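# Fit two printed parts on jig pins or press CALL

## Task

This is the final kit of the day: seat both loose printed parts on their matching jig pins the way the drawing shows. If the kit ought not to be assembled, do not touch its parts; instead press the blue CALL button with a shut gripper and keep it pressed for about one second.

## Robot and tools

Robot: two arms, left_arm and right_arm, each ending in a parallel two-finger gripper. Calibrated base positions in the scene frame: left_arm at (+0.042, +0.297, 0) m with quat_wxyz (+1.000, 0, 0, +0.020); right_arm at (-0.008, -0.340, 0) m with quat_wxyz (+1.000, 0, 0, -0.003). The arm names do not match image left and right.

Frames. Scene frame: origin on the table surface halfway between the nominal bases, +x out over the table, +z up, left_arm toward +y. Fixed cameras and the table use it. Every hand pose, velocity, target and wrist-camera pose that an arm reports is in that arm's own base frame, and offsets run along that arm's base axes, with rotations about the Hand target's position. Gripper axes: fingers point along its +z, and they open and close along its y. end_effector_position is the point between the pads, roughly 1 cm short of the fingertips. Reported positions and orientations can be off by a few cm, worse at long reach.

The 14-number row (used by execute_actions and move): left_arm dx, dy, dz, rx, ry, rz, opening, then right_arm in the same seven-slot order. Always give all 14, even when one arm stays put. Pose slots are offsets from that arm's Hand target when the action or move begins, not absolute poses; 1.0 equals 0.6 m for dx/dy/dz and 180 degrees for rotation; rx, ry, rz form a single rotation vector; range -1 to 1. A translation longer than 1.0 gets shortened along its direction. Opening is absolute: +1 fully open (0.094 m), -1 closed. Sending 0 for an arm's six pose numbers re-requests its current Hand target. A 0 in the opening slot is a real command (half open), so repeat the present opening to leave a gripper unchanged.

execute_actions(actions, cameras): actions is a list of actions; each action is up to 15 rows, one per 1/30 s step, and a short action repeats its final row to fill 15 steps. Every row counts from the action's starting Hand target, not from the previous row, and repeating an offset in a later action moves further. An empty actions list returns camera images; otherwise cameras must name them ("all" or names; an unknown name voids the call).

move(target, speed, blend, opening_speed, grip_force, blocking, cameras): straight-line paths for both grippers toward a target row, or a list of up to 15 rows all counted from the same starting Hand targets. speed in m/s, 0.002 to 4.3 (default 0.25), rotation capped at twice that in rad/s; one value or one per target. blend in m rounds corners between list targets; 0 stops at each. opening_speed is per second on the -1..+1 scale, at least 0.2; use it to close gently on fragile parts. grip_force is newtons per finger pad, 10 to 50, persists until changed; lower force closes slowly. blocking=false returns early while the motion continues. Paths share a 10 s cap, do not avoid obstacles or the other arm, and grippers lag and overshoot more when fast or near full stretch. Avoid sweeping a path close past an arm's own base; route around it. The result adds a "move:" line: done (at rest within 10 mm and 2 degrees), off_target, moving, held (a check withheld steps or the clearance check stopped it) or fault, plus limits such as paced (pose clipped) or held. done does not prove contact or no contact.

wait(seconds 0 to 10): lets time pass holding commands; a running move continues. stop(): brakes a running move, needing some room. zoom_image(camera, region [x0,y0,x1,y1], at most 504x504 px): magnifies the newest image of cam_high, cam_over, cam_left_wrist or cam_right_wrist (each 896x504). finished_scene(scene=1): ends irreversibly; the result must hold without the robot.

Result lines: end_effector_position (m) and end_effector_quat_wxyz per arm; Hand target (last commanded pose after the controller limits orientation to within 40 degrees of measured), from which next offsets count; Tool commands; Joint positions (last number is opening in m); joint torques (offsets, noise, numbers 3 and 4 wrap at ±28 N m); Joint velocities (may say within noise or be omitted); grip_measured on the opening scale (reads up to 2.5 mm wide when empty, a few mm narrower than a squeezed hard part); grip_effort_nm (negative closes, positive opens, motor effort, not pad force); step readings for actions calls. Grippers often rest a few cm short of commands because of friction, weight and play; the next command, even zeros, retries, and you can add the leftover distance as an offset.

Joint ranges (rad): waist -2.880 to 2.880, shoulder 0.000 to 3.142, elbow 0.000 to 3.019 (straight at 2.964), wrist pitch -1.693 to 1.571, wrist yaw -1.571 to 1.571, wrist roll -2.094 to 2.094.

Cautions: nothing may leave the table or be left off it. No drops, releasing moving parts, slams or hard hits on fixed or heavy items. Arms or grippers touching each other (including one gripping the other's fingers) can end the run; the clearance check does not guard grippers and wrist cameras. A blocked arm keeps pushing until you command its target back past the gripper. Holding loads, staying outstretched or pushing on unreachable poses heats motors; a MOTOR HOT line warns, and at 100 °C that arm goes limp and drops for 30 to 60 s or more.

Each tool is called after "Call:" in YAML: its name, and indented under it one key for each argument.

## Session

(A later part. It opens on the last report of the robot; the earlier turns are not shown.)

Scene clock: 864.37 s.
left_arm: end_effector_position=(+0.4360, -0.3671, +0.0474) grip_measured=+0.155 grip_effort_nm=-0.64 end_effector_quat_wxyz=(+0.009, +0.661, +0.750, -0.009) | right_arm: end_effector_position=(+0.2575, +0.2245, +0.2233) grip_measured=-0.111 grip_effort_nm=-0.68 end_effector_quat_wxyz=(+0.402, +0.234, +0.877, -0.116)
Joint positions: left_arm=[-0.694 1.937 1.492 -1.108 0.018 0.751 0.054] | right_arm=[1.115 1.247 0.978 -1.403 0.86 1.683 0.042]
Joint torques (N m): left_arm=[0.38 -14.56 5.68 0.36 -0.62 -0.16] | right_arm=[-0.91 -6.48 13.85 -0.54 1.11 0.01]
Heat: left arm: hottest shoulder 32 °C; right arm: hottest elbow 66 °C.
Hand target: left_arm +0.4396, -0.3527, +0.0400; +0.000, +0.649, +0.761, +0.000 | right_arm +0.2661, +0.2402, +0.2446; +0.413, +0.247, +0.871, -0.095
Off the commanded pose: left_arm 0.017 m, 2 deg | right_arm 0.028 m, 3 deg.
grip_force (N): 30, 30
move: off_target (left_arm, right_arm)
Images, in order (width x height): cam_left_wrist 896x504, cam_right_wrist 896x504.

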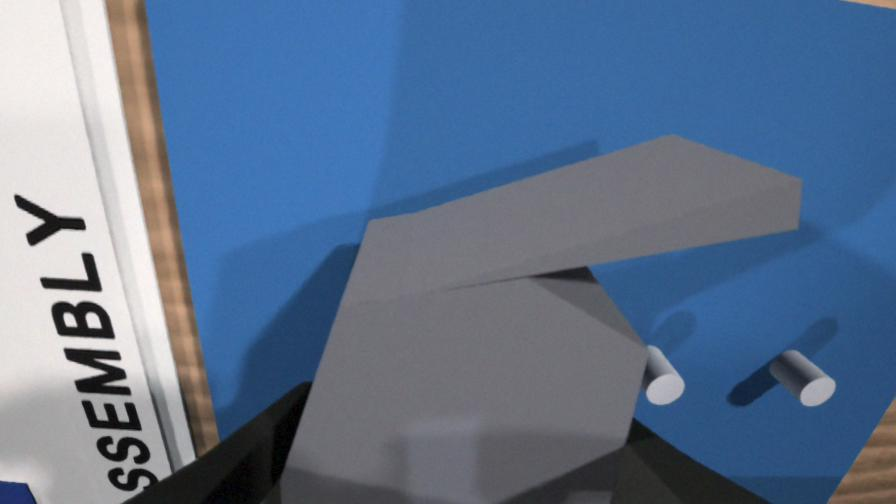

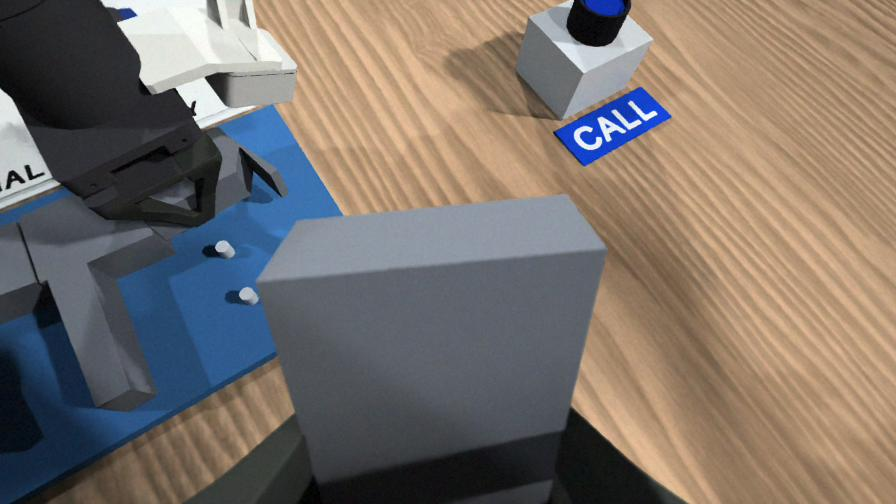

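Call:
move:
  target: [-0.002,0.0,-0.018,0,0,-0.016,0,0,0,0,0,0,0,-0.3]
  speed: 0.04
  cameras: ["cam_left_wrist","cam_right_wrist"]

Call:
zoom_image:
  camera: "cam_right_wrist"
  region: [90, 150, 260, 280]

Scene clock: 878.40 s.
left_arm: end_effector_position=(+0.4358, -0.3669, +0.0476) grip_measured=+0.155 grip_effort_nm=-0.65 end_effector_quat_wxyz=(+0.014, +0.666, +0.746, -0.008) | right_arm: end_effector_position=(+0.2575, +0.2245, +0.2233) grip_measured=-0.111 grip_effort_nm=-0.68 end_effector_quat_wxyz=(+0.402, +0.234, +0.877, -0.116)
Joint positions: left_arm=[-0.694 1.931 1.483 -1.096 0.018 0.763 0.054] | right_arm=[1.115 1.247 0.978 -1.403 0.86 1.683 0.042]
Joint torques (N m): left_arm=[0.38 -13.74 5.35 0.21 -0.56 0.09] | right_arm=[-0.85 -6.48 13.87 -0.54 1.11 0.01]
Heat: left arm: hottest shoulder 33 °C; right arm: hottest elbow 66 °C.
Hand target: left_arm +0.4384, -0.3527, +0.0292; +0.000, +0.668, +0.744, +0.000 | right_arm +0.2661, +0.2402, +0.2446; +0.413, +0.247, +0.871, -0.095
Off the commanded pose: left_arm 0.023 m, 2 deg | right_arm 0.028 m, 3 deg.
grip_force (N): 30, 30
move: off_target (left_arm, right_arm)
Images, in order (width x height): cam_left_wrist 896x504, cam_right_wrist 896x504.

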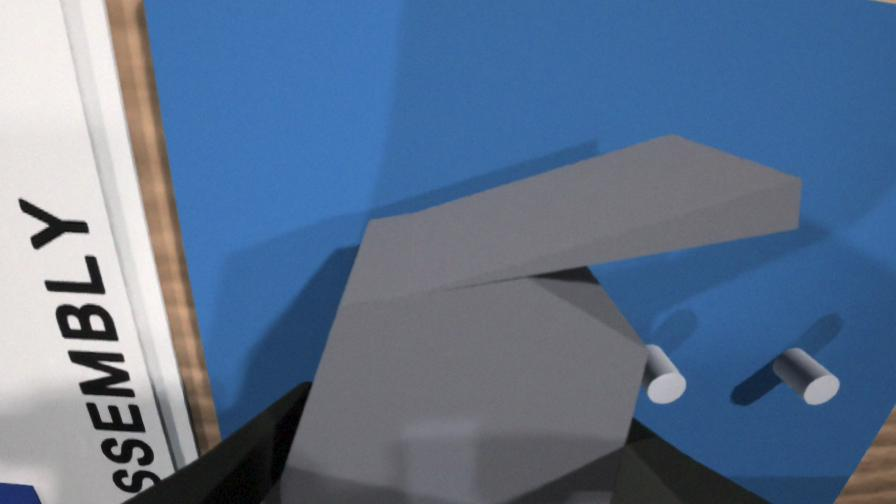

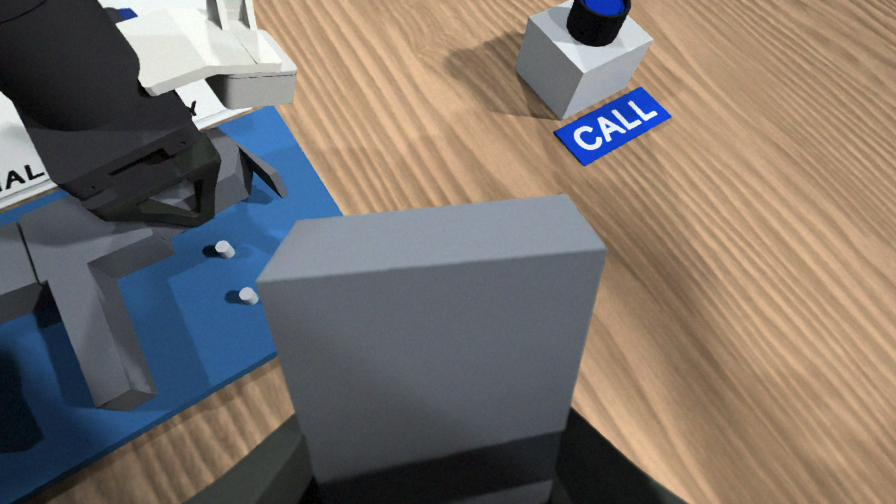

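Scaled by 2.965 from the camera's 896x504 image, which has a finer 1280x720 frame.

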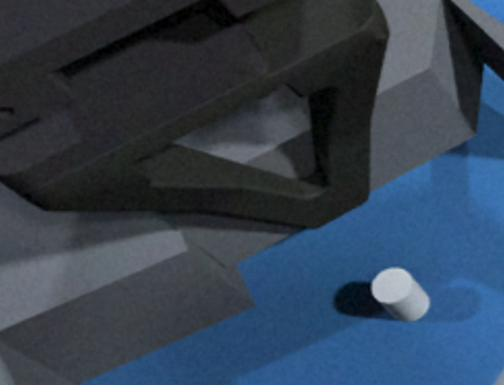

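Call:
move:
  target: [-0.01,0.0,0.0,0,0,0,0,0,0,0,0,0,0,-0.3]
  speed: 0.02

Scene clock: 890.80 s.
left_arm: end_effector_position=(+0.4359, -0.3670, +0.0474) grip_measured=+0.155 grip_effort_nm=-0.64 end_effector_quat_wxyz=(+0.022, +0.666, +0.746, -0.008) | right_arm: end_effector_position=(+0.2575, +0.2245, +0.2233) grip_measured=-0.111 grip_effort_nm=-0.68 end_effector_quat_wxyz=(+0.402, +0.234, +0.877, -0.116)
Joint positions: left_arm=[-0.694 1.922 1.467 -1.073 0.018 0.763 0.054] | right_arm=[1.115 1.247 0.978 -1.403 0.86 1.683 0.042]
Joint torques (N m): left_arm=[-0.26 -13.16 5.22 0.1 -0.66 0.03] | right_arm=[-0.91 -6.48 13.85 -0.55 1.11 0.02]
Heat: left arm: hottest shoulder 33 °C; right arm: hottest elbow 66 °C.
Hand target: left_arm +0.4324, -0.3527, +0.0292; +0.000, +0.668, +0.744, +0.000 | right_arm +0.2661, +0.2402, +0.2446; +0.413, +0.247, +0.871, -0.095
Off the commanded pose: left_arm 0.023 m, 3 deg | right_arm 0.028 m, 3 deg.
grip_force (N): 30, 30
move: off_target (left_arm, right_arm)

Call:
move:
  target:
    - [0.0,0.0,0.09,0,0,0.0,0,0,0,0,0,0,0,-0.3]
    - [0.012,0.0,0.05,0,0,0.0,0,0,0,0,0,0,0,-0.3]
  speed: 0.08
  cameras: ["cam_right_wrist"]

Call:
zoom_image:
  camera: "cam_right_wrist"
  region: [90, 150, 260, 280]

Scene clock: 898.87 s.
left_arm: end_effector_position=(+0.4234, -0.3677, +0.0613) grip_measured=+0.154 grip_effort_nm=-0.64 end_effector_quat_wxyz=(+0.004, +0.671, +0.742, -0.011) | right_arm: end_effector_position=(+0.2575, +0.2245, +0.2233) grip_measured=-0.111 grip_effort_nm=-0.69 end_effector_quat_wxyz=(+0.402, +0.234, +0.877, -0.116)
Joint positions: left_arm=[-0.707 1.906 1.484 -1.142 0.022 0.763 0.054] | right_arm=[1.115 1.247 0.978 -1.403 0.86 1.683 0.042]
Joint torques (N m): left_arm=[2.49 -14.74 8.08 -0.01 -0.87 0.14] | right_arm=[-0.79 -6.48 13.86 -0.55 1.1 0.02]
Heat: left arm: hottest shoulder 33 °C; right arm: hottest elbow 66 °C.
Hand target: left_arm +0.4396, -0.3527, +0.0592; +0.000, +0.668, +0.744, +0.000 | right_arm +0.2661, +0.2402, +0.2446; +0.413, +0.247, +0.871, -0.095
Off the commanded pose: left_arm 0.022 m, 1 deg | right_arm 0.028 m, 3 deg.
grip_force (N): 30, 30
move: off_target (left_arm, right_arm)
Images, in order (width x height): cam_right_wrist 896x504.

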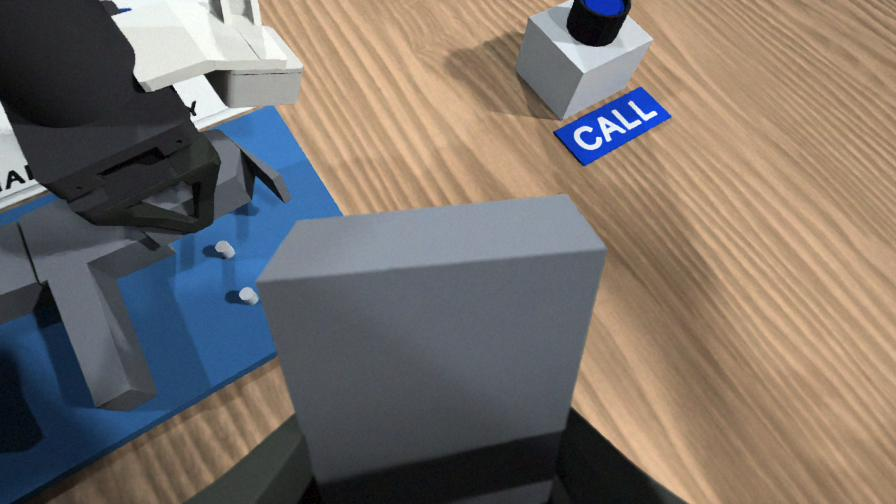

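Scaled by 2.965 from the camera's 896x504 image, which has a finer 1280x720 frame.

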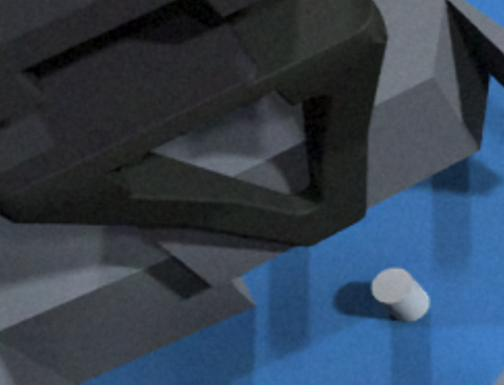

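Call:
move:
  target: [0.016,0.002,-0.014,0,0,0.0,0,0,0,0,0,0,0,-0.3]
  speed: 0.05
  cameras: ["cam_right_wrist","cam_left_wrist"]

Call:
zoom_image:
  camera: "cam_right_wrist"
  region: [90, 150, 260, 280]

Scene clock: 908.40 s.
left_arm: end_effector_position=(+0.4255, -0.3680, +0.0547) grip_measured=+0.154 grip_effort_nm=-0.65 end_effector_quat_wxyz=(+0.003, +0.673, +0.740, -0.010) | right_arm: end_effector_position=(+0.2575, +0.2245, +0.2233) grip_measured=-0.111 grip_effort_nm=-0.69 end_effector_quat_wxyz=(+0.402, +0.234, +0.877, -0.116)
Joint positions: left_arm=[-0.706 1.919 1.484 -1.131 0.021 0.769 0.054] | right_arm=[1.115 1.247 0.978 -1.403 0.86 1.683 0.042]
Joint torques (N m): left_arm=[2.73 -13.74 9.16 -0.34 -0.75 0.2] | right_arm=[-0.79 -6.53 13.85 -0.54 1.11 0.02]
Heat: left arm: hottest elbow 33 °C; right arm: hottest elbow 66 °C.
Hand target: left_arm +0.4492, -0.3515, +0.0508; +0.000, +0.668, +0.744, +0.000 | right_arm +0.2661, +0.2402, +0.2446; +0.413, +0.247, +0.871, -0.095
Off the commanded pose: left_arm 0.029 m, 1 deg | right_arm 0.028 m, 3 deg.
grip_force (N): 30, 30
move: off_target (left_arm, right_arm)
Images, in order (width x height): cam_left_wrist 896x504, cam_right_wrist 896x504.

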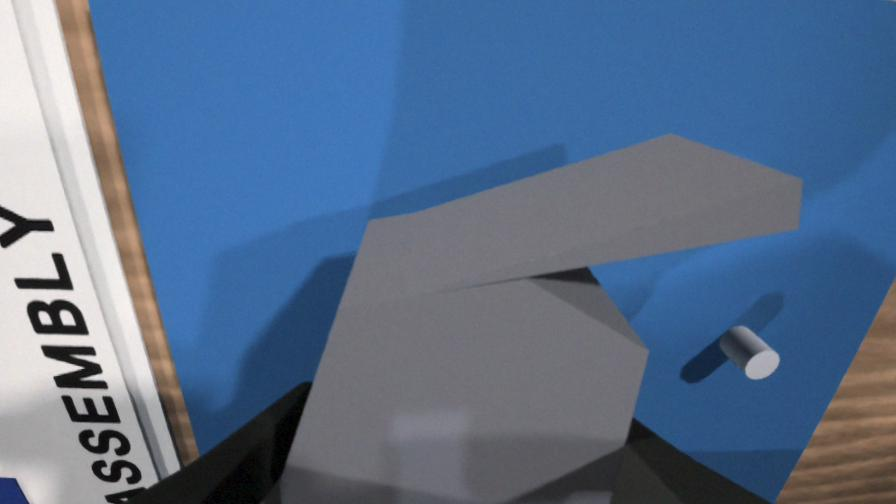

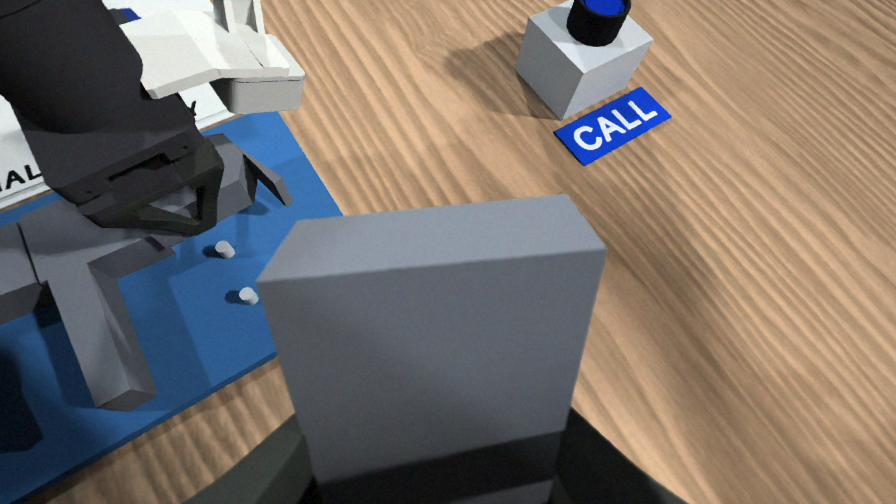

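Scaled by 2.965 from the camera's 896x504 image, which has a finer 1280x720 frame.

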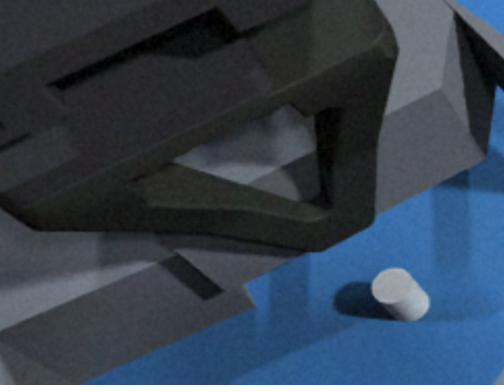

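Call:
move:
  target: [0.022,0.0,0.0,0,0,0.0,0,0,0,0,0,0,0,-0.3]
  speed: 0.05

Scene clock: 916.77 s.
left_arm: end_effector_position=(+0.4371, -0.3676, +0.0495) grip_measured=+0.154 grip_effort_nm=-0.65 end_effector_quat_wxyz=(+0.003, +0.672, +0.740, -0.010) | right_arm: end_effector_position=(+0.2575, +0.2245, +0.2233) grip_measured=-0.111 grip_effort_nm=-0.68 end_effector_quat_wxyz=(+0.402, +0.234, +0.877, -0.116)
Joint positions: left_arm=[-0.692 1.945 1.51 -1.131 0.021 0.782 0.054] | right_arm=[1.115 1.247 0.978 -1.403 0.86 1.683 0.042]
Joint torques (N m): left_arm=[2.61 -13.27 9.95 -0.68 -0.73 0.24] | right_arm=[-0.79 -6.42 13.86 -0.54 1.11 0.01]
Heat: left arm: hottest elbow 34 °C; right arm: hottest elbow 67 °C.
Hand target: left_arm +0.4624, -0.3515, +0.0508; +0.000, +0.668, +0.744, +0.000 | right_arm +0.2661, +0.2402, +0.2446; +0.413, +0.247, +0.871, -0.095
Off the commanded pose: left_arm 0.030 m, 1 deg | right_arm 0.028 m, 3 deg.
grip_force (N): 30, 30
move: off_target (left_arm, right_arm)

Call:
move:
  target: [-0.025,0.0,0.012,0,0,0.0,0,0,0,0,0,0,0,-0.3]
  speed: 0.05
  cameras: ["cam_right_wrist"]

Call:
zoom_image:
  camera: "cam_right_wrist"
  region: [90, 150, 260, 280]

Scene clock: 922.47 s.
left_arm: end_effector_position=(+0.4371, -0.3676, +0.0495) grip_measured=+0.154 grip_effort_nm=-0.65 end_effector_quat_wxyz=(+0.003, +0.672, +0.740, -0.010) | right_arm: end_effector_position=(+0.2575, +0.2245, +0.2233) grip_measured=-0.111 grip_effort_nm=-0.68 end_effector_quat_wxyz=(+0.402, +0.234, +0.877, -0.116)
Joint positions: left_arm=[-0.692 1.945 1.51 -1.131 0.021 0.782 0.054] | right_arm=[1.115 1.247 0.978 -1.403 0.86 1.683 0.042]
Joint torques (N m): left_arm=[0.73 -16.97 7.61 -0.87 -0.8 0.05] | right_arm=[-0.79 -6.42 13.86 -0.57 1.1 0.02]
Heat: left arm: hottest elbow 34 °C; right arm: hottest elbow 67 °C.
Hand target: left_arm +0.4474, -0.3515, +0.0580; +0.000, +0.668, +0.744, +0.000 | right_arm +0.2661, +0.2402, +0.2446; +0.413, +0.247, +0.871, -0.095
Off the commanded pose: left_arm 0.021 m, 1 deg | right_arm 0.028 m, 3 deg.
grip_force (N): 30, 30
move: off_target (left_arm, right_arm)
Images, in order (width x height): cam_right_wrist 896x504.

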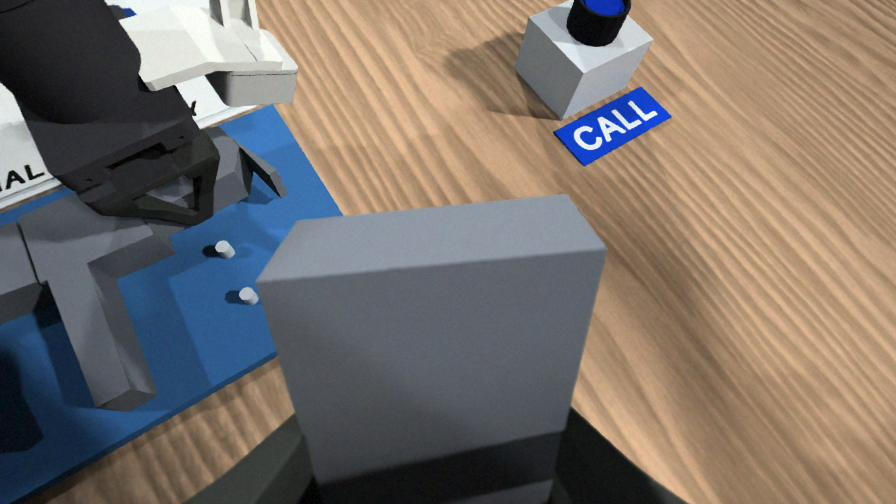

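Scaled by 2.965 from the camera's 896x504 image, which has a finer 1280x720 frame.

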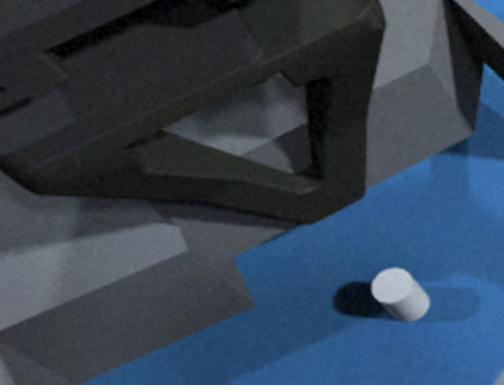

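Call:
move:
  target: [-0.016,0.014,0.02,0,0,0.0,0,0,0,0,0,0,0,-0.3]
  speed: 0.05

Scene clock: 931.33 s.
left_arm: end_effector_position=(+0.4349, -0.3665, +0.0612) grip_measured=+0.154 grip_effort_nm=-0.65 end_effector_quat_wxyz=(+0.012, +0.672, +0.740, -0.011) | right_arm: end_effector_position=(+0.2575, +0.2245, +0.2233) grip_measured=-0.111 grip_effort_nm=-0.68 end_effector_quat_wxyz=(+0.402, +0.234, +0.877, -0.116)
Joint positions: left_arm=[-0.692 1.915 1.498 -1.129 0.024 0.782 0.054] | right_arm=[1.115 1.247 0.978 -1.403 0.86 1.683 0.042]
Joint torques (N m): left_arm=[1.61 -16.67 5.96 -1.06 -0.87 0.09] | right_arm=[-0.79 -6.48 13.86 -0.54 1.11 0.02]
Heat: left arm: hottest elbow 34 °C; right arm: hottest elbow 67 °C.
Hand target: left_arm +0.4378, -0.3431, +0.0700; +0.000, +0.668, +0.744, +0.000 | right_arm +0.2661, +0.2402, +0.2446; +0.413, +0.247, +0.871, -0.095
Off the commanded pose: left_arm 0.025 m, 2 deg | right_arm 0.028 m, 3 deg.
grip_force (N): 30, 30
move: off_target (left_arm, right_arm)

Call:
move:
  target: [0,0,-0.045,0,0,0.0,0,0,0,0,0,0,0,-0.3]
  speed: 0.04
  cameras: ["cam_right_wrist","cam_left_wrist"]

Call:
zoom_image:
  camera: "cam_right_wrist"
  region: [90, 150, 260, 280]

Scene clock: 938.43 s.
left_arm: end_effector_position=(+0.4351, -0.3670, +0.0523) grip_measured=+0.154 grip_effort_nm=-0.65 end_effector_quat_wxyz=(+0.022, +0.672, +0.740, -0.012) | right_arm: end_effector_position=(+0.2575, +0.2245, +0.2233) grip_measured=-0.111 grip_effort_nm=-0.68 end_effector_quat_wxyz=(+0.402, +0.234, +0.877, -0.116)
Joint positions: left_arm=[-0.692 1.915 1.472 -1.085 0.025 0.782 0.054] | right_arm=[1.115 1.247 0.978 -1.403 0.86 1.683 0.042]
Joint torques (N m): left_arm=[1.55 -14.68 5.81 -0.38 -0.89 0.09] | right_arm=[-0.79 -6.53 13.85 -0.55 1.11 0.02]
Heat: left arm: hottest shoulder 33 °C; right arm: hottest elbow 67 °C.
Hand target: left_arm +0.4378, -0.3431, +0.0430; +0.000, +0.668, +0.744, +0.000 | right_arm +0.2661, +0.2402, +0.2446; +0.413, +0.247, +0.871, -0.095
Off the commanded pose: left_arm 0.026 m, 3 deg | right_arm 0.028 m, 3 deg.
grip_force (N): 30, 30
move: off_target (left_arm, right_arm)
Images, in order (width x height): cam_left_wrist 896x504, cam_right_wrist 896x504.

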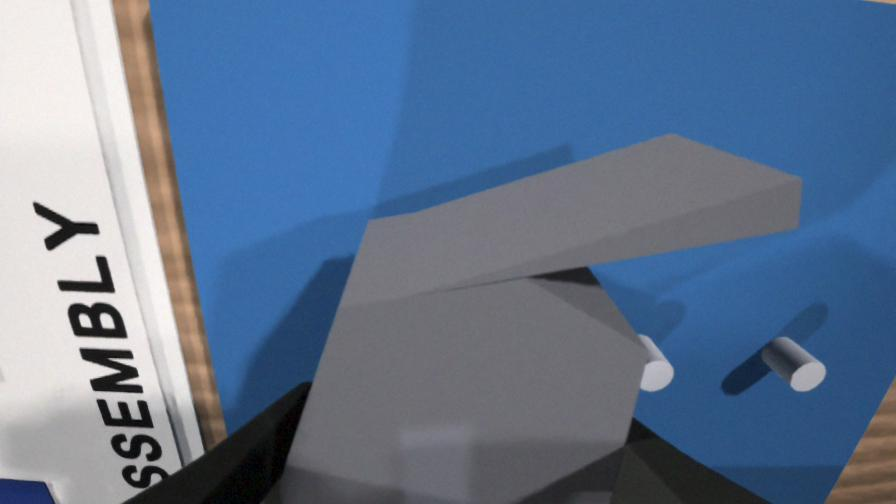

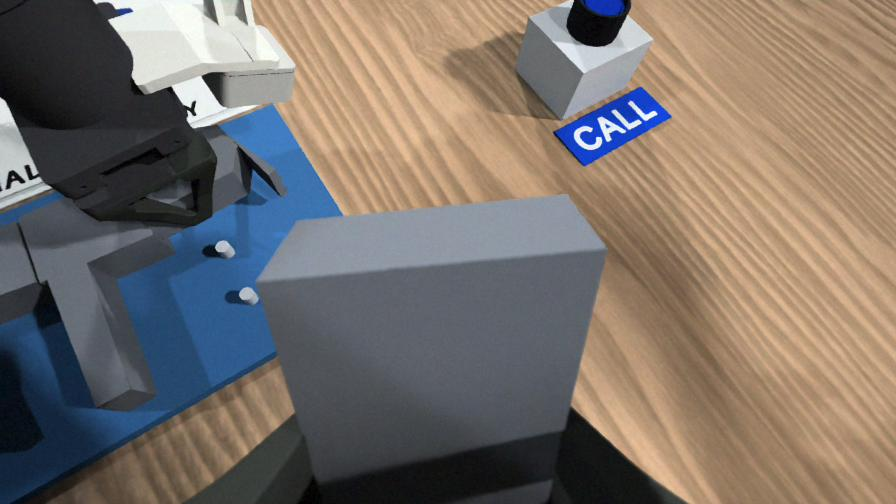

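Scaled by 2.965 from the camera's 896x504 image, which has a finer 1280x720 frame.

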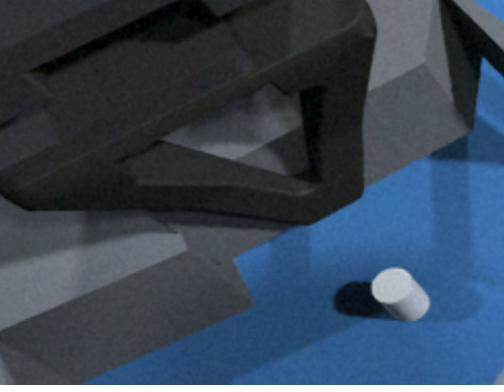

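Call:
move:
  target: [0,0,0,0.028,0.008,0.0,0,0,0,0,0,0,0,-0.3]
  speed: 0.05

Scene clock: 951.40 s.
left_arm: end_effector_position=(+0.4338, -0.3674, +0.0518) grip_measured=+0.154 grip_effort_nm=-0.65 end_effector_quat_wxyz=(+0.000, +0.673, +0.740, +0.007) | right_arm: end_effector_position=(+0.2575, +0.2245, +0.2233) grip_measured=-0.111 grip_effort_nm=-0.69 end_effector_quat_wxyz=(+0.402, +0.234, +0.877, -0.116)
Joint positions: left_arm=[-0.706 1.938 1.507 -1.139 -0.013 0.771 0.054] | right_arm=[1.115 1.247 0.978 -1.403 0.86 1.683 0.042]
Joint torques (N m): left_arm=[1.44 -13.1 7.75 -2.15 -1.56 0.04] | right_arm=[-0.79 -6.42 13.86 -0.54 1.11 0.01]
Heat: left arm: hottest shoulder 32 °C; right arm: hottest elbow 67 °C.
Hand target: left_arm +0.4378, -0.3431, +0.0430; -0.039, +0.667, +0.744, +0.025 | right_arm +0.2661, +0.2402, +0.2446; +0.413, +0.247, +0.871, -0.095
Off the commanded pose: left_arm 0.026 m, 5 deg | right_arm 0.028 m, 3 deg.
grip_force (N): 30, 30
move: off_target (left_arm, right_arm)

Call:
move:
  target: [0.002,0,-0.015,0,0.0,0.0,0,0,0,0,0,0,0,-0.3]
  speed: 0.05
  cameras: ["cam_right_wrist"]

Call:
zoom_image:
  camera: "cam_right_wrist"
  region: [90, 150, 260, 280]

Scene clock: 957.67 s.
left_arm: end_effector_position=(+0.4334, -0.3671, +0.0509) grip_measured=+0.154 grip_effort_nm=-0.64 end_effector_quat_wxyz=(-0.001, +0.673, +0.739, +0.006) | right_arm: end_effector_position=(+0.2575, +0.2245, +0.2233) grip_measured=-0.111 grip_effort_nm=-0.69 end_effector_quat_wxyz=(+0.402, +0.234, +0.877, -0.116)
Joint positions: left_arm=[-0.706 1.94 1.507 -1.14 -0.013 0.771 0.054] | right_arm=[1.115 1.247 0.978 -1.403 0.86 1.683 0.042]
Joint torques (N m): left_arm=[1.61 -12.63 7.41 -1.59 -1.47 0.05] | right_arm=[-0.85 -6.42 13.85 -0.55 1.11 0.01]
Heat: left arm: hottest elbow 33 °C; right arm: hottest elbow 67 °C.
Hand target: left_arm +0.4390, -0.3431, +0.0340; -0.039, +0.667, +0.744, +0.025 | right_arm +0.2661, +0.2402, +0.2446; +0.413, +0.247, +0.871, -0.095
Off the commanded pose: left_arm 0.030 m, 5 deg | right_arm 0.028 m, 3 deg.
grip_force (N): 30, 30
move: off_target (left_arm, right_arm)
Images, in order (width x height): cam_right_wrist 896x504.

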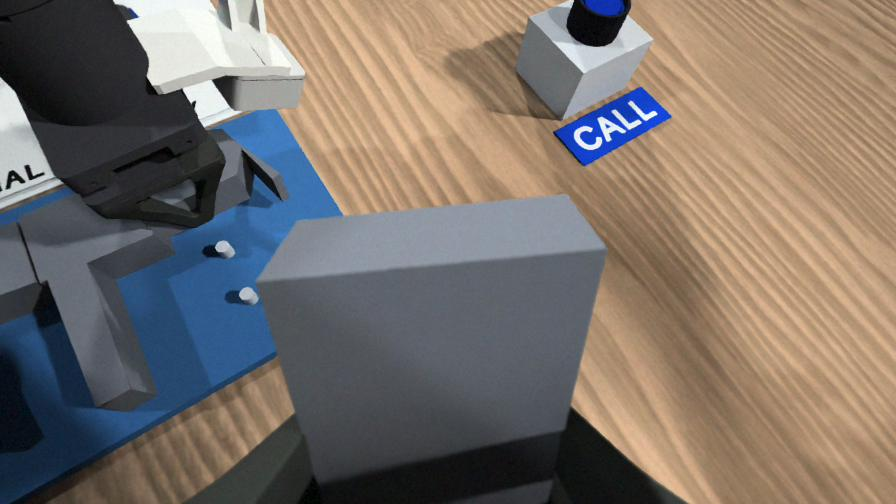

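Scaled by 2.965 from the camera's 896x504 image, which has a finer 1280x720 frame.

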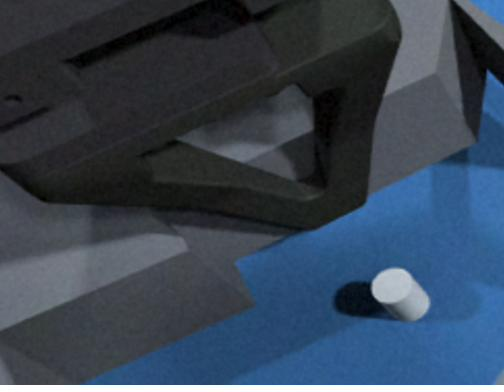

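Call:
move:
  target: [0.003,0.012,-0.012,0,0.0,0.006,0,0,0,0,0,0,0,-0.3]
  speed: 0.05
  cameras: ["cam_right_wrist"]

Call:
zoom_image:
  camera: "cam_right_wrist"
  region: [90, 150, 260, 280]

Scene clock: 966.27 s.
left_arm: end_effector_position=(+0.4337, -0.3670, +0.0493) grip_measured=+0.154 grip_effort_nm=-0.65 end_effector_quat_wxyz=(-0.002, +0.671, +0.742, +0.007) | right_arm: end_effector_position=(+0.2575, +0.2245, +0.2233) grip_measured=-0.111 grip_effort_nm=-0.68 end_effector_quat_wxyz=(+0.402, +0.234, +0.877, -0.116)
Joint positions: left_arm=[-0.706 1.943 1.507 -1.139 -0.015 0.765 0.054] | right_arm=[1.115 1.247 0.978 -1.403 0.86 1.683 0.042]
Joint torques (N m): left_arm=[1.73 -13.57 6.06 -0.77 -1.47 0.04] | right_arm=[-0.85 -6.42 13.87 -0.55 1.1 0.02]
Heat: left arm: hottest elbow 34 °C; right arm: hottest elbow 67 °C.
Hand target: left_arm +0.4408, -0.3359, +0.0268; -0.039, +0.660, +0.750, +0.024 | right_arm +0.2661, +0.2402, +0.2446; +0.413, +0.247, +0.871, -0.095
Off the commanded pose: left_arm 0.039 m, 5 deg | right_arm 0.028 m, 3 deg.
grip_force (N): 30, 30
move: off_target (left_arm, right_arm)
Images, in order (width x height): cam_right_wrist 896x504.

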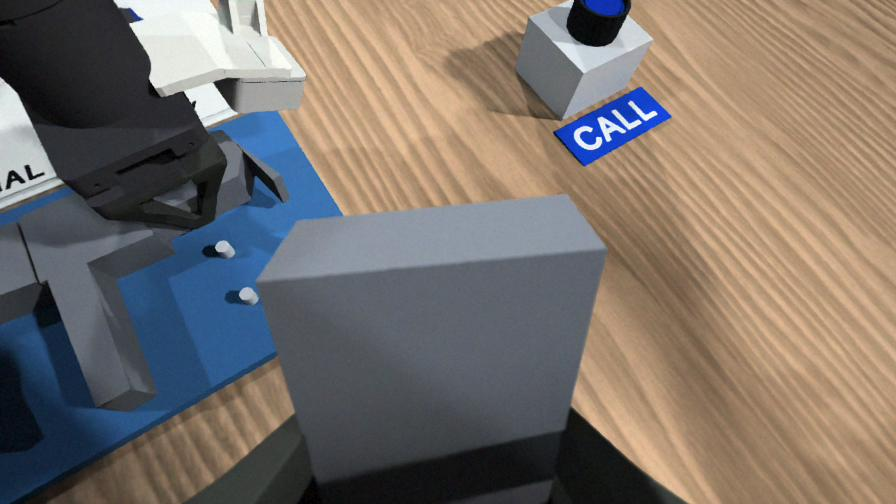

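Scaled by 2.965 from the camera's 896x504 image, which has a finer 1280x720 frame.

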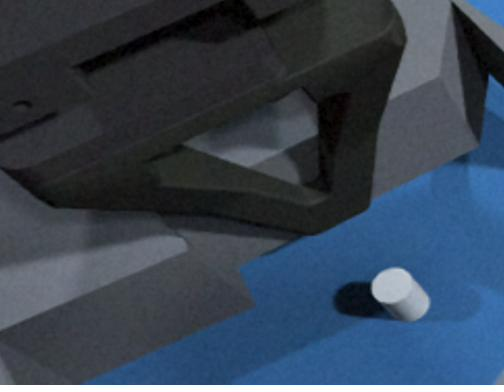

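Call:
move:
  target: [0.008,0.008,0.03,0,0.0,0.008,0,0,0,0,0,0,0,-0.3]
  speed: 0.05

Scene clock: 975.53 s.
left_arm: end_effector_position=(+0.4331, -0.3665, +0.0493) grip_measured=+0.154 grip_effort_nm=-0.65 end_effector_quat_wxyz=(-0.004, +0.667, +0.745, +0.007) | right_arm: end_effector_position=(+0.2575, +0.2245, +0.2233) grip_measured=-0.111 grip_effort_nm=-0.68 end_effector_quat_wxyz=(+0.402, +0.234, +0.877, -0.116)
Joint positions: left_arm=[-0.706 1.943 1.507 -1.142 -0.015 0.756 0.054] | right_arm=[1.115 1.247 0.978 -1.403 0.86 1.683 0.042]
Joint torques (N m): left_arm=[2.49 -14.97 7.82 -2.13 -1.44 -0.03] | right_arm=[-0.85 -6.48 13.86 -0.55 1.1 0.01]
Heat: left arm: hottest elbow 33 °C; right arm: hottest elbow 67 °C.
Hand target: left_arm +0.4456, -0.3311, +0.0448; -0.039, +0.651, +0.758, +0.024 | right_arm +0.2661, +0.2402, +0.2446; +0.413, +0.247, +0.871, -0.095
Off the commanded pose: left_arm 0.038 m, 5 deg | right_arm 0.028 m, 3 deg.
grip_force (N): 30, 30
move: off_target (left_arm, right_arm)

Call:
move:
  target: [0.007,0.008,0.01,0,0.0,0.0,0,0,0,0,0,0,0,-0.3]
  speed: 0.05
  cameras: ["cam_right_wrist"]

Call:
zoom_image:
  camera: "cam_right_wrist"
  region: [90, 150, 260, 280]

Scene clock: 980.67 s.
left_arm: end_effector_position=(+0.4326, -0.3664, +0.0509) grip_measured=+0.154 grip_effort_nm=-0.65 end_effector_quat_wxyz=(-0.006, +0.667, +0.745, +0.006) | right_arm: end_effector_position=(+0.2575, +0.2245, +0.2233) grip_measured=-0.111 grip_effort_nm=-0.68 end_effector_quat_wxyz=(+0.402, +0.234, +0.877, -0.116)
Joint positions: left_arm=[-0.706 1.943 1.512 -1.151 -0.013 0.756 0.054] | right_arm=[1.115 1.247 0.978 -1.403 0.86 1.683 0.042]
Joint torques (N m): left_arm=[3.49 -15.56 8.1 -2.47 -1.47 0.09] | right_arm=[-0.73 -6.53 13.86 -0.54 1.11 0.01]
Heat: left arm: hottest elbow 33 °C; right arm: hottest elbow 68 °C.
Hand target: left_arm +0.4498, -0.3263, +0.0508; -0.039, +0.651, +0.758, +0.024 | right_arm +0.2661, +0.2402, +0.2446; +0.413, +0.247, +0.871, -0.095
Off the commanded pose: left_arm 0.044 m, 5 deg | right_arm 0.028 m, 3 deg.
grip_force (N): 30, 30
move: off_target (left_arm, right_arm)
Images, in order (width x height): cam_right_wrist 896x504.

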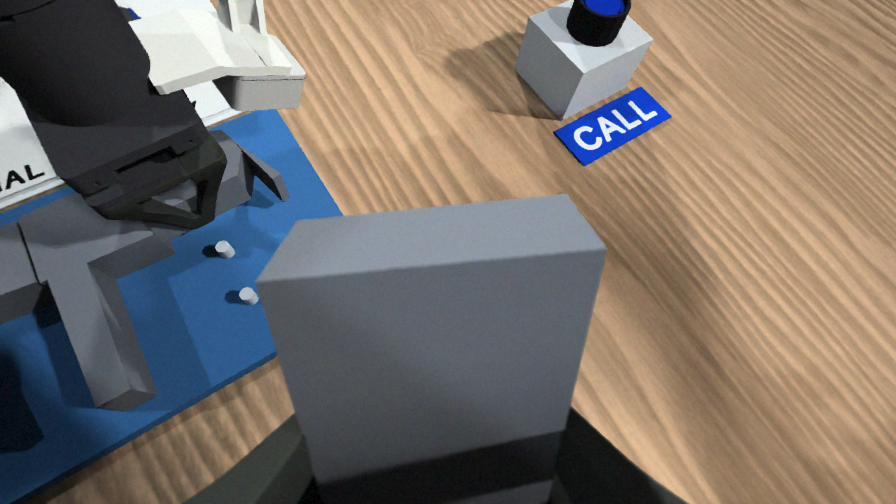

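Scaled by 2.965 from the camera's 896x504 image, which has a finer 1280x720 frame.

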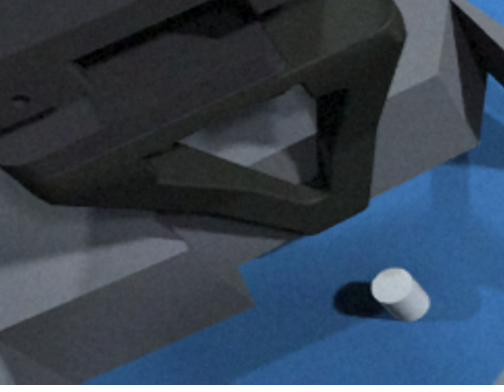

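Call:
move:
  target:
    - [0,0,0.02,0,0.0,0.0,0,0,0,0,0,0,0,-0.3]
    - [-0.056,-0.065,0.02,0,0.0,0.012,0,0,0,0,0,0,0,-0.3]
  speed: 0.05
  cameras: ["cam_right_wrist"]

Call:
zoom_image:
  camera: "cam_right_wrist"
  region: [90, 150, 260, 280]

Scene clock: 1063.90 s.
left_arm: end_effector_position=(+0.4151, -0.3696, +0.0563) grip_measured=+0.154 grip_effort_nm=-0.65 end_effector_quat_wxyz=(-0.032, +0.648, +0.761, +0.014) | right_arm: end_effector_position=(+0.2575, +0.2245, +0.2233) grip_measured=-0.111 grip_effort_nm=-0.68 end_effector_quat_wxyz=(+0.402, +0.234, +0.877, -0.116)
Joint positions: left_arm=[-0.735 1.943 1.525 -1.218 -0.027 0.674 0.054] | right_arm=[1.115 1.247 0.978 -1.403 0.86 1.683 0.042]
Joint torques (N m): left_arm=[-0.26 -15.09 8.14 -0.95 -0.54 -0.17] | right_arm=[-0.85 -6.36 13.85 -0.55 1.11 0.02]
Heat: left arm: hottest elbow 35 °C; right arm: hottest elbow 69 °C.
Hand target: left_arm +0.4162, -0.3653, +0.0628; -0.040, +0.636, +0.770, +0.023 | right_arm +0.2661, +0.2402, +0.2446; +0.413, +0.247, +0.871, -0.095
Off the commanded pose: left_arm 0.008 m, 2 deg | right_arm 0.028 m, 3 deg.
grip_force (N): 30, 30
move: off_target (right_arm)
Images, in order (width x height): cam_right_wrist 896x504.

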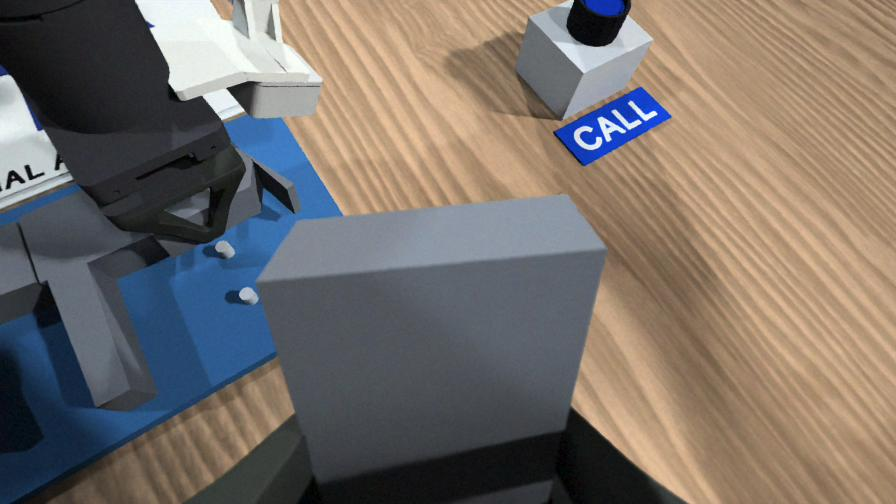

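Scaled by 2.965 from the camera's 896x504 image, which has a finer 1280x720 frame.

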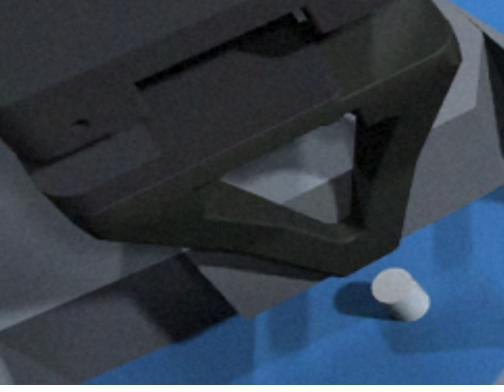

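Call:
move:
  target: [0.046,0.013,0.0,-0.0274,-0.0103,-0.008,0,0,0,0,0,0,0,-0.3]
  speed: 0.05

Scene clock: 1077.60 s.
left_arm: end_effector_position=(+0.4307, -0.3686, +0.0541) grip_measured=+0.154 grip_effort_nm=-0.65 end_effector_quat_wxyz=(-0.009, +0.655, +0.755, -0.002) | right_arm: end_effector_position=(+0.2575, +0.2245, +0.2233) grip_measured=-0.111 grip_effort_nm=-0.69 end_effector_quat_wxyz=(+0.402, +0.234, +0.877, -0.116)
Joint positions: left_arm=[-0.706 1.943 1.521 -1.166 0.004 0.723 0.054] | right_arm=[1.115 1.247 0.978 -1.403 0.86 1.683 0.042]
Joint torques (N m): left_arm=[1.61 -15.97 7.27 0.16 -0.16 0.06] | right_arm=[-0.85 -6.48 13.83 -0.54 1.1 0.01]
Heat: left arm: hottest elbow 34 °C; right arm: hottest elbow 69 °C.
Hand target: left_arm +0.4438, -0.3575, +0.0628; +0.000, +0.646, +0.763, +0.001 | right_arm +0.2661, +0.2402, +0.2446; +0.413, +0.247, +0.871, -0.095
Off the commanded pose: left_arm 0.019 m, 2 deg | right_arm 0.028 m, 3 deg.
grip_force (N): 30, 30
move: off_target (left_arm, right_arm)

Call:
move:
  target: [0.0,0.0,-0.03,0,0,0,0,0,0,0,0,0,0,-0.3]
  speed: 0.04
  cameras: ["cam_right_wrist","cam_left_wrist"]

Call:
zoom_image:
  camera: "cam_right_wrist"
  region: [90, 150, 260, 280]

Scene clock: 1084.70 s.
left_arm: end_effector_position=(+0.4307, -0.3690, +0.0487) grip_measured=+0.154 grip_effort_nm=-0.65 end_effector_quat_wxyz=(-0.003, +0.656, +0.755, -0.003) | right_arm: end_effector_position=(+0.2575, +0.2245, +0.2233) grip_measured=-0.111 grip_effort_nm=-0.68 end_effector_quat_wxyz=(+0.402, +0.234, +0.877, -0.116)
Joint positions: left_arm=[-0.706 1.943 1.506 -1.14 0.005 0.725 0.054] | right_arm=[1.115 1.247 0.978 -1.403 0.86 1.683 0.042]
Joint torques (N m): left_arm=[1.49 -15.21 6.82 0.16 -0.21 0.03] | right_arm=[-0.79 -6.48 13.86 -0.57 1.1 0.02]
Heat: left arm: hottest elbow 34 °C; right arm: hottest elbow 69 °C.
Hand target: left_arm +0.4438, -0.3575, +0.0448; +0.000, +0.646, +0.763, +0.001 | right_arm +0.2661, +0.2402, +0.2446; +0.413, +0.247, +0.871, -0.095
Off the commanded pose: left_arm 0.018 m, 2 deg | right_arm 0.028 m, 3 deg.
grip_force (N): 30, 30
move: off_target (left_arm, right_arm)
Images, in order (width x height): cam_left_wrist 896x504, cam_right_wrist 896x504.

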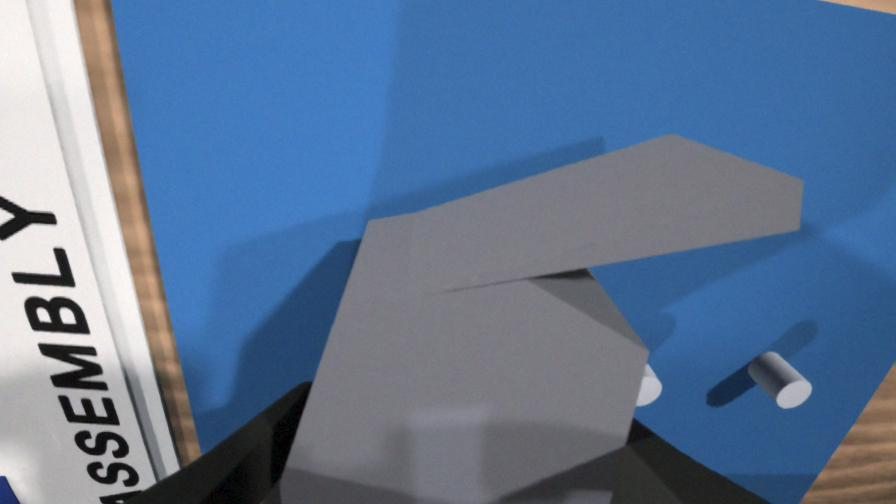

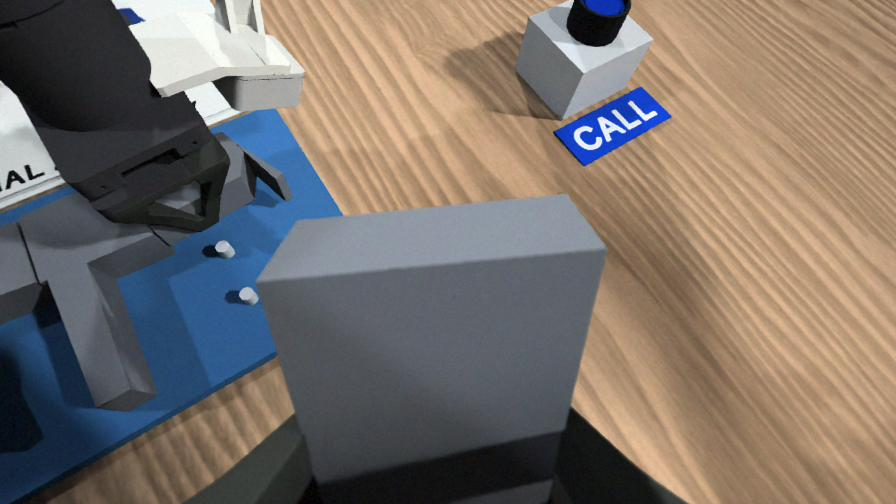

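Scaled by 2.965 from the camera's 896x504 image, which has a finer 1280x720 frame.

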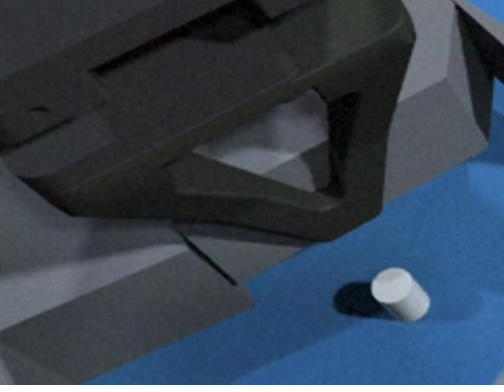

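Call:
move:
  target: [0.0,0.0,-0.015,0,0,0,0,0,0,0,0,0,0,-0.3]
  speed: 0.03

Scene clock: 1091.90 s.
left_arm: end_effector_position=(+0.4317, -0.3702, +0.0440) grip_measured=+0.154 grip_effort_nm=-0.65 end_effector_quat_wxyz=(+0.004, +0.656, +0.755, -0.003) | right_arm: end_effector_position=(+0.2575, +0.2245, +0.2233) grip_measured=-0.111 grip_effort_nm=-0.68 end_effector_quat_wxyz=(+0.402, +0.234, +0.877, -0.116)
Joint positions: left_arm=[-0.706 1.943 1.492 -1.111 0.007 0.725 0.054] | right_arm=[1.115 1.247 0.978 -1.403 0.86 1.683 0.042]
Joint torques (N m): left_arm=[1.44 -13.33 7.01 -0.02 -0.2 0.04] | right_arm=[-0.85 -6.48 13.86 -0.57 1.11 0.01]
Heat: left arm: hottest elbow 34 °C; right arm: hottest elbow 69 °C.
Hand target: left_arm +0.4438, -0.3575, +0.0358; +0.000, +0.646, +0.763, +0.001 | right_arm +0.2661, +0.2402, +0.2446; +0.413, +0.247, +0.871, -0.095
Off the commanded pose: left_arm 0.019 m, 2 deg | right_arm 0.028 m, 3 deg.
grip_force (N): 30, 30
move: off_target (left_arm, right_arm)

Call:
move:
  target: [0.0,0.0,-0.018,0,0,0,0,0,0,0,0,0,0,-0.3]
  speed: 0.03
  cameras: ["cam_right_wrist","cam_left_wrist"]

Call:
zoom_image:
  camera: "cam_right_wrist"
  region: [90, 150, 260, 280]

Scene clock: 1096.70 s.
left_arm: end_effector_position=(+0.4317, -0.3702, +0.0378) grip_measured=+0.154 grip_effort_nm=-0.65 end_effector_quat_wxyz=(+0.007, +0.656, +0.755, -0.003) | right_arm: end_effector_position=(+0.2575, +0.2245, +0.2233) grip_measured=-0.111 grip_effort_nm=-0.68 end_effector_quat_wxyz=(+0.402, +0.234, +0.877, -0.116)
Joint positions: left_arm=[-0.706 1.948 1.481 -1.091 0.007 0.725 0.054] | right_arm=[1.115 1.247 0.978 -1.403 0.86 1.683 0.042]
Joint torques (N m): left_arm=[0.91 -12.81 6.89 0.06 -0.24 -0.02] | right_arm=[-0.85 -6.42 13.87 -0.57 1.11 0.01]
Heat: left arm: hottest elbow 34 °C; right arm: hottest elbow 69 °C.
Hand target: left_arm +0.4438, -0.3575, +0.0250; +0.000, +0.646, +0.763, +0.001 | right_arm +0.2661, +0.2402, +0.2446; +0.413, +0.247, +0.871, -0.095
Off the commanded pose: left_arm 0.022 m, 2 deg | right_arm 0.028 m, 3 deg.
grip_force (N): 30, 30
move: off_target (left_arm, right_arm)
Images, in order (width x height): cam_left_wrist 896x504, cam_right_wrist 896x504.

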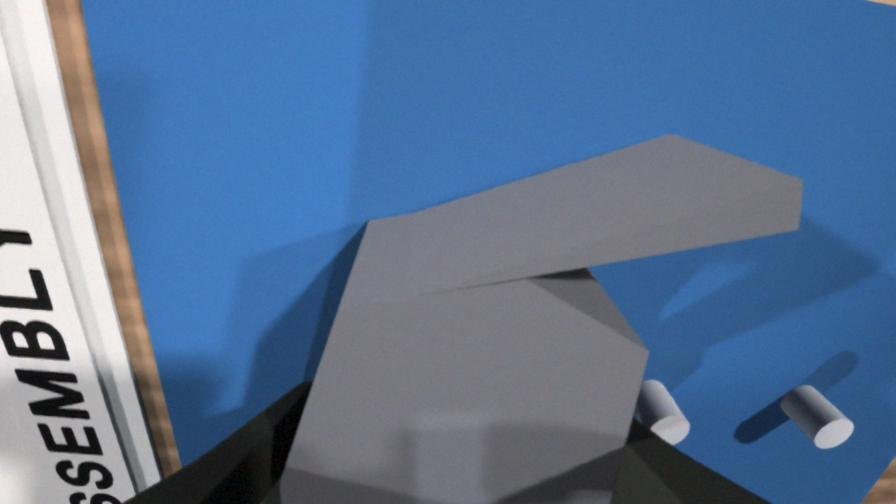

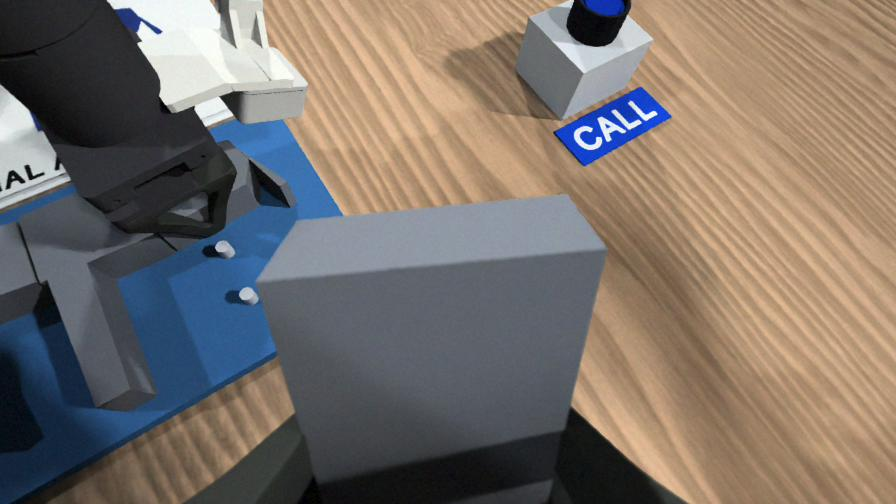

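Scaled by 2.965 from the camera's 896x504 image, which has a finer 1280x720 frame.

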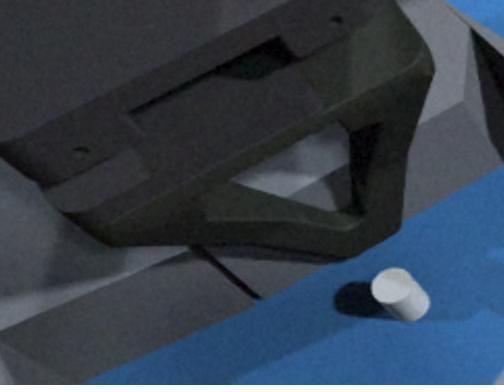

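Inserting. Continue down.

Call:
move:
  target: [0.0,0.0,-0.014,0,0,0,0,0,0,0,0,0,0,-0.3]
  speed: 0.03

Scene clock: 1100.13 s.
left_arm: end_effector_position=(+0.4313, -0.3699, +0.0368) grip_measured=+0.154 grip_effort_nm=-0.65 end_effector_quat_wxyz=(+0.007, +0.656, +0.755, -0.003) | right_arm: end_effector_position=(+0.2575, +0.2245, +0.2233) grip_measured=-0.111 grip_effort_nm=-0.68 end_effector_quat_wxyz=(+0.402, +0.234, +0.877, -0.116)
Joint positions: left_arm=[-0.706 1.948 1.478 -1.088 0.007 0.725 0.054] | right_arm=[1.115 1.247 0.978 -1.403 0.86 1.683 0.042]
Joint torques (N m): left_arm=[1.44 -12.92 6.39 0.61 -0.12 0.01] | right_arm=[-0.79 -6.42 13.83 -0.55 1.1 0.01]
Heat: left arm: hottest elbow 33 °C; right arm: hottest elbow 69 °C.
Hand target: left_arm +0.4438, -0.3575, +0.0166; +0.000, +0.646, +0.763, +0.001 | right_arm +0.2661, +0.2402, +0.2446; +0.413, +0.247, +0.871, -0.095
Off the commanded pose: left_arm 0.027 m, 2 deg | right_arm 0.028 m, 3 deg.
grip_force (N): 30, 30
move: off_target (left_arm, right_arm)


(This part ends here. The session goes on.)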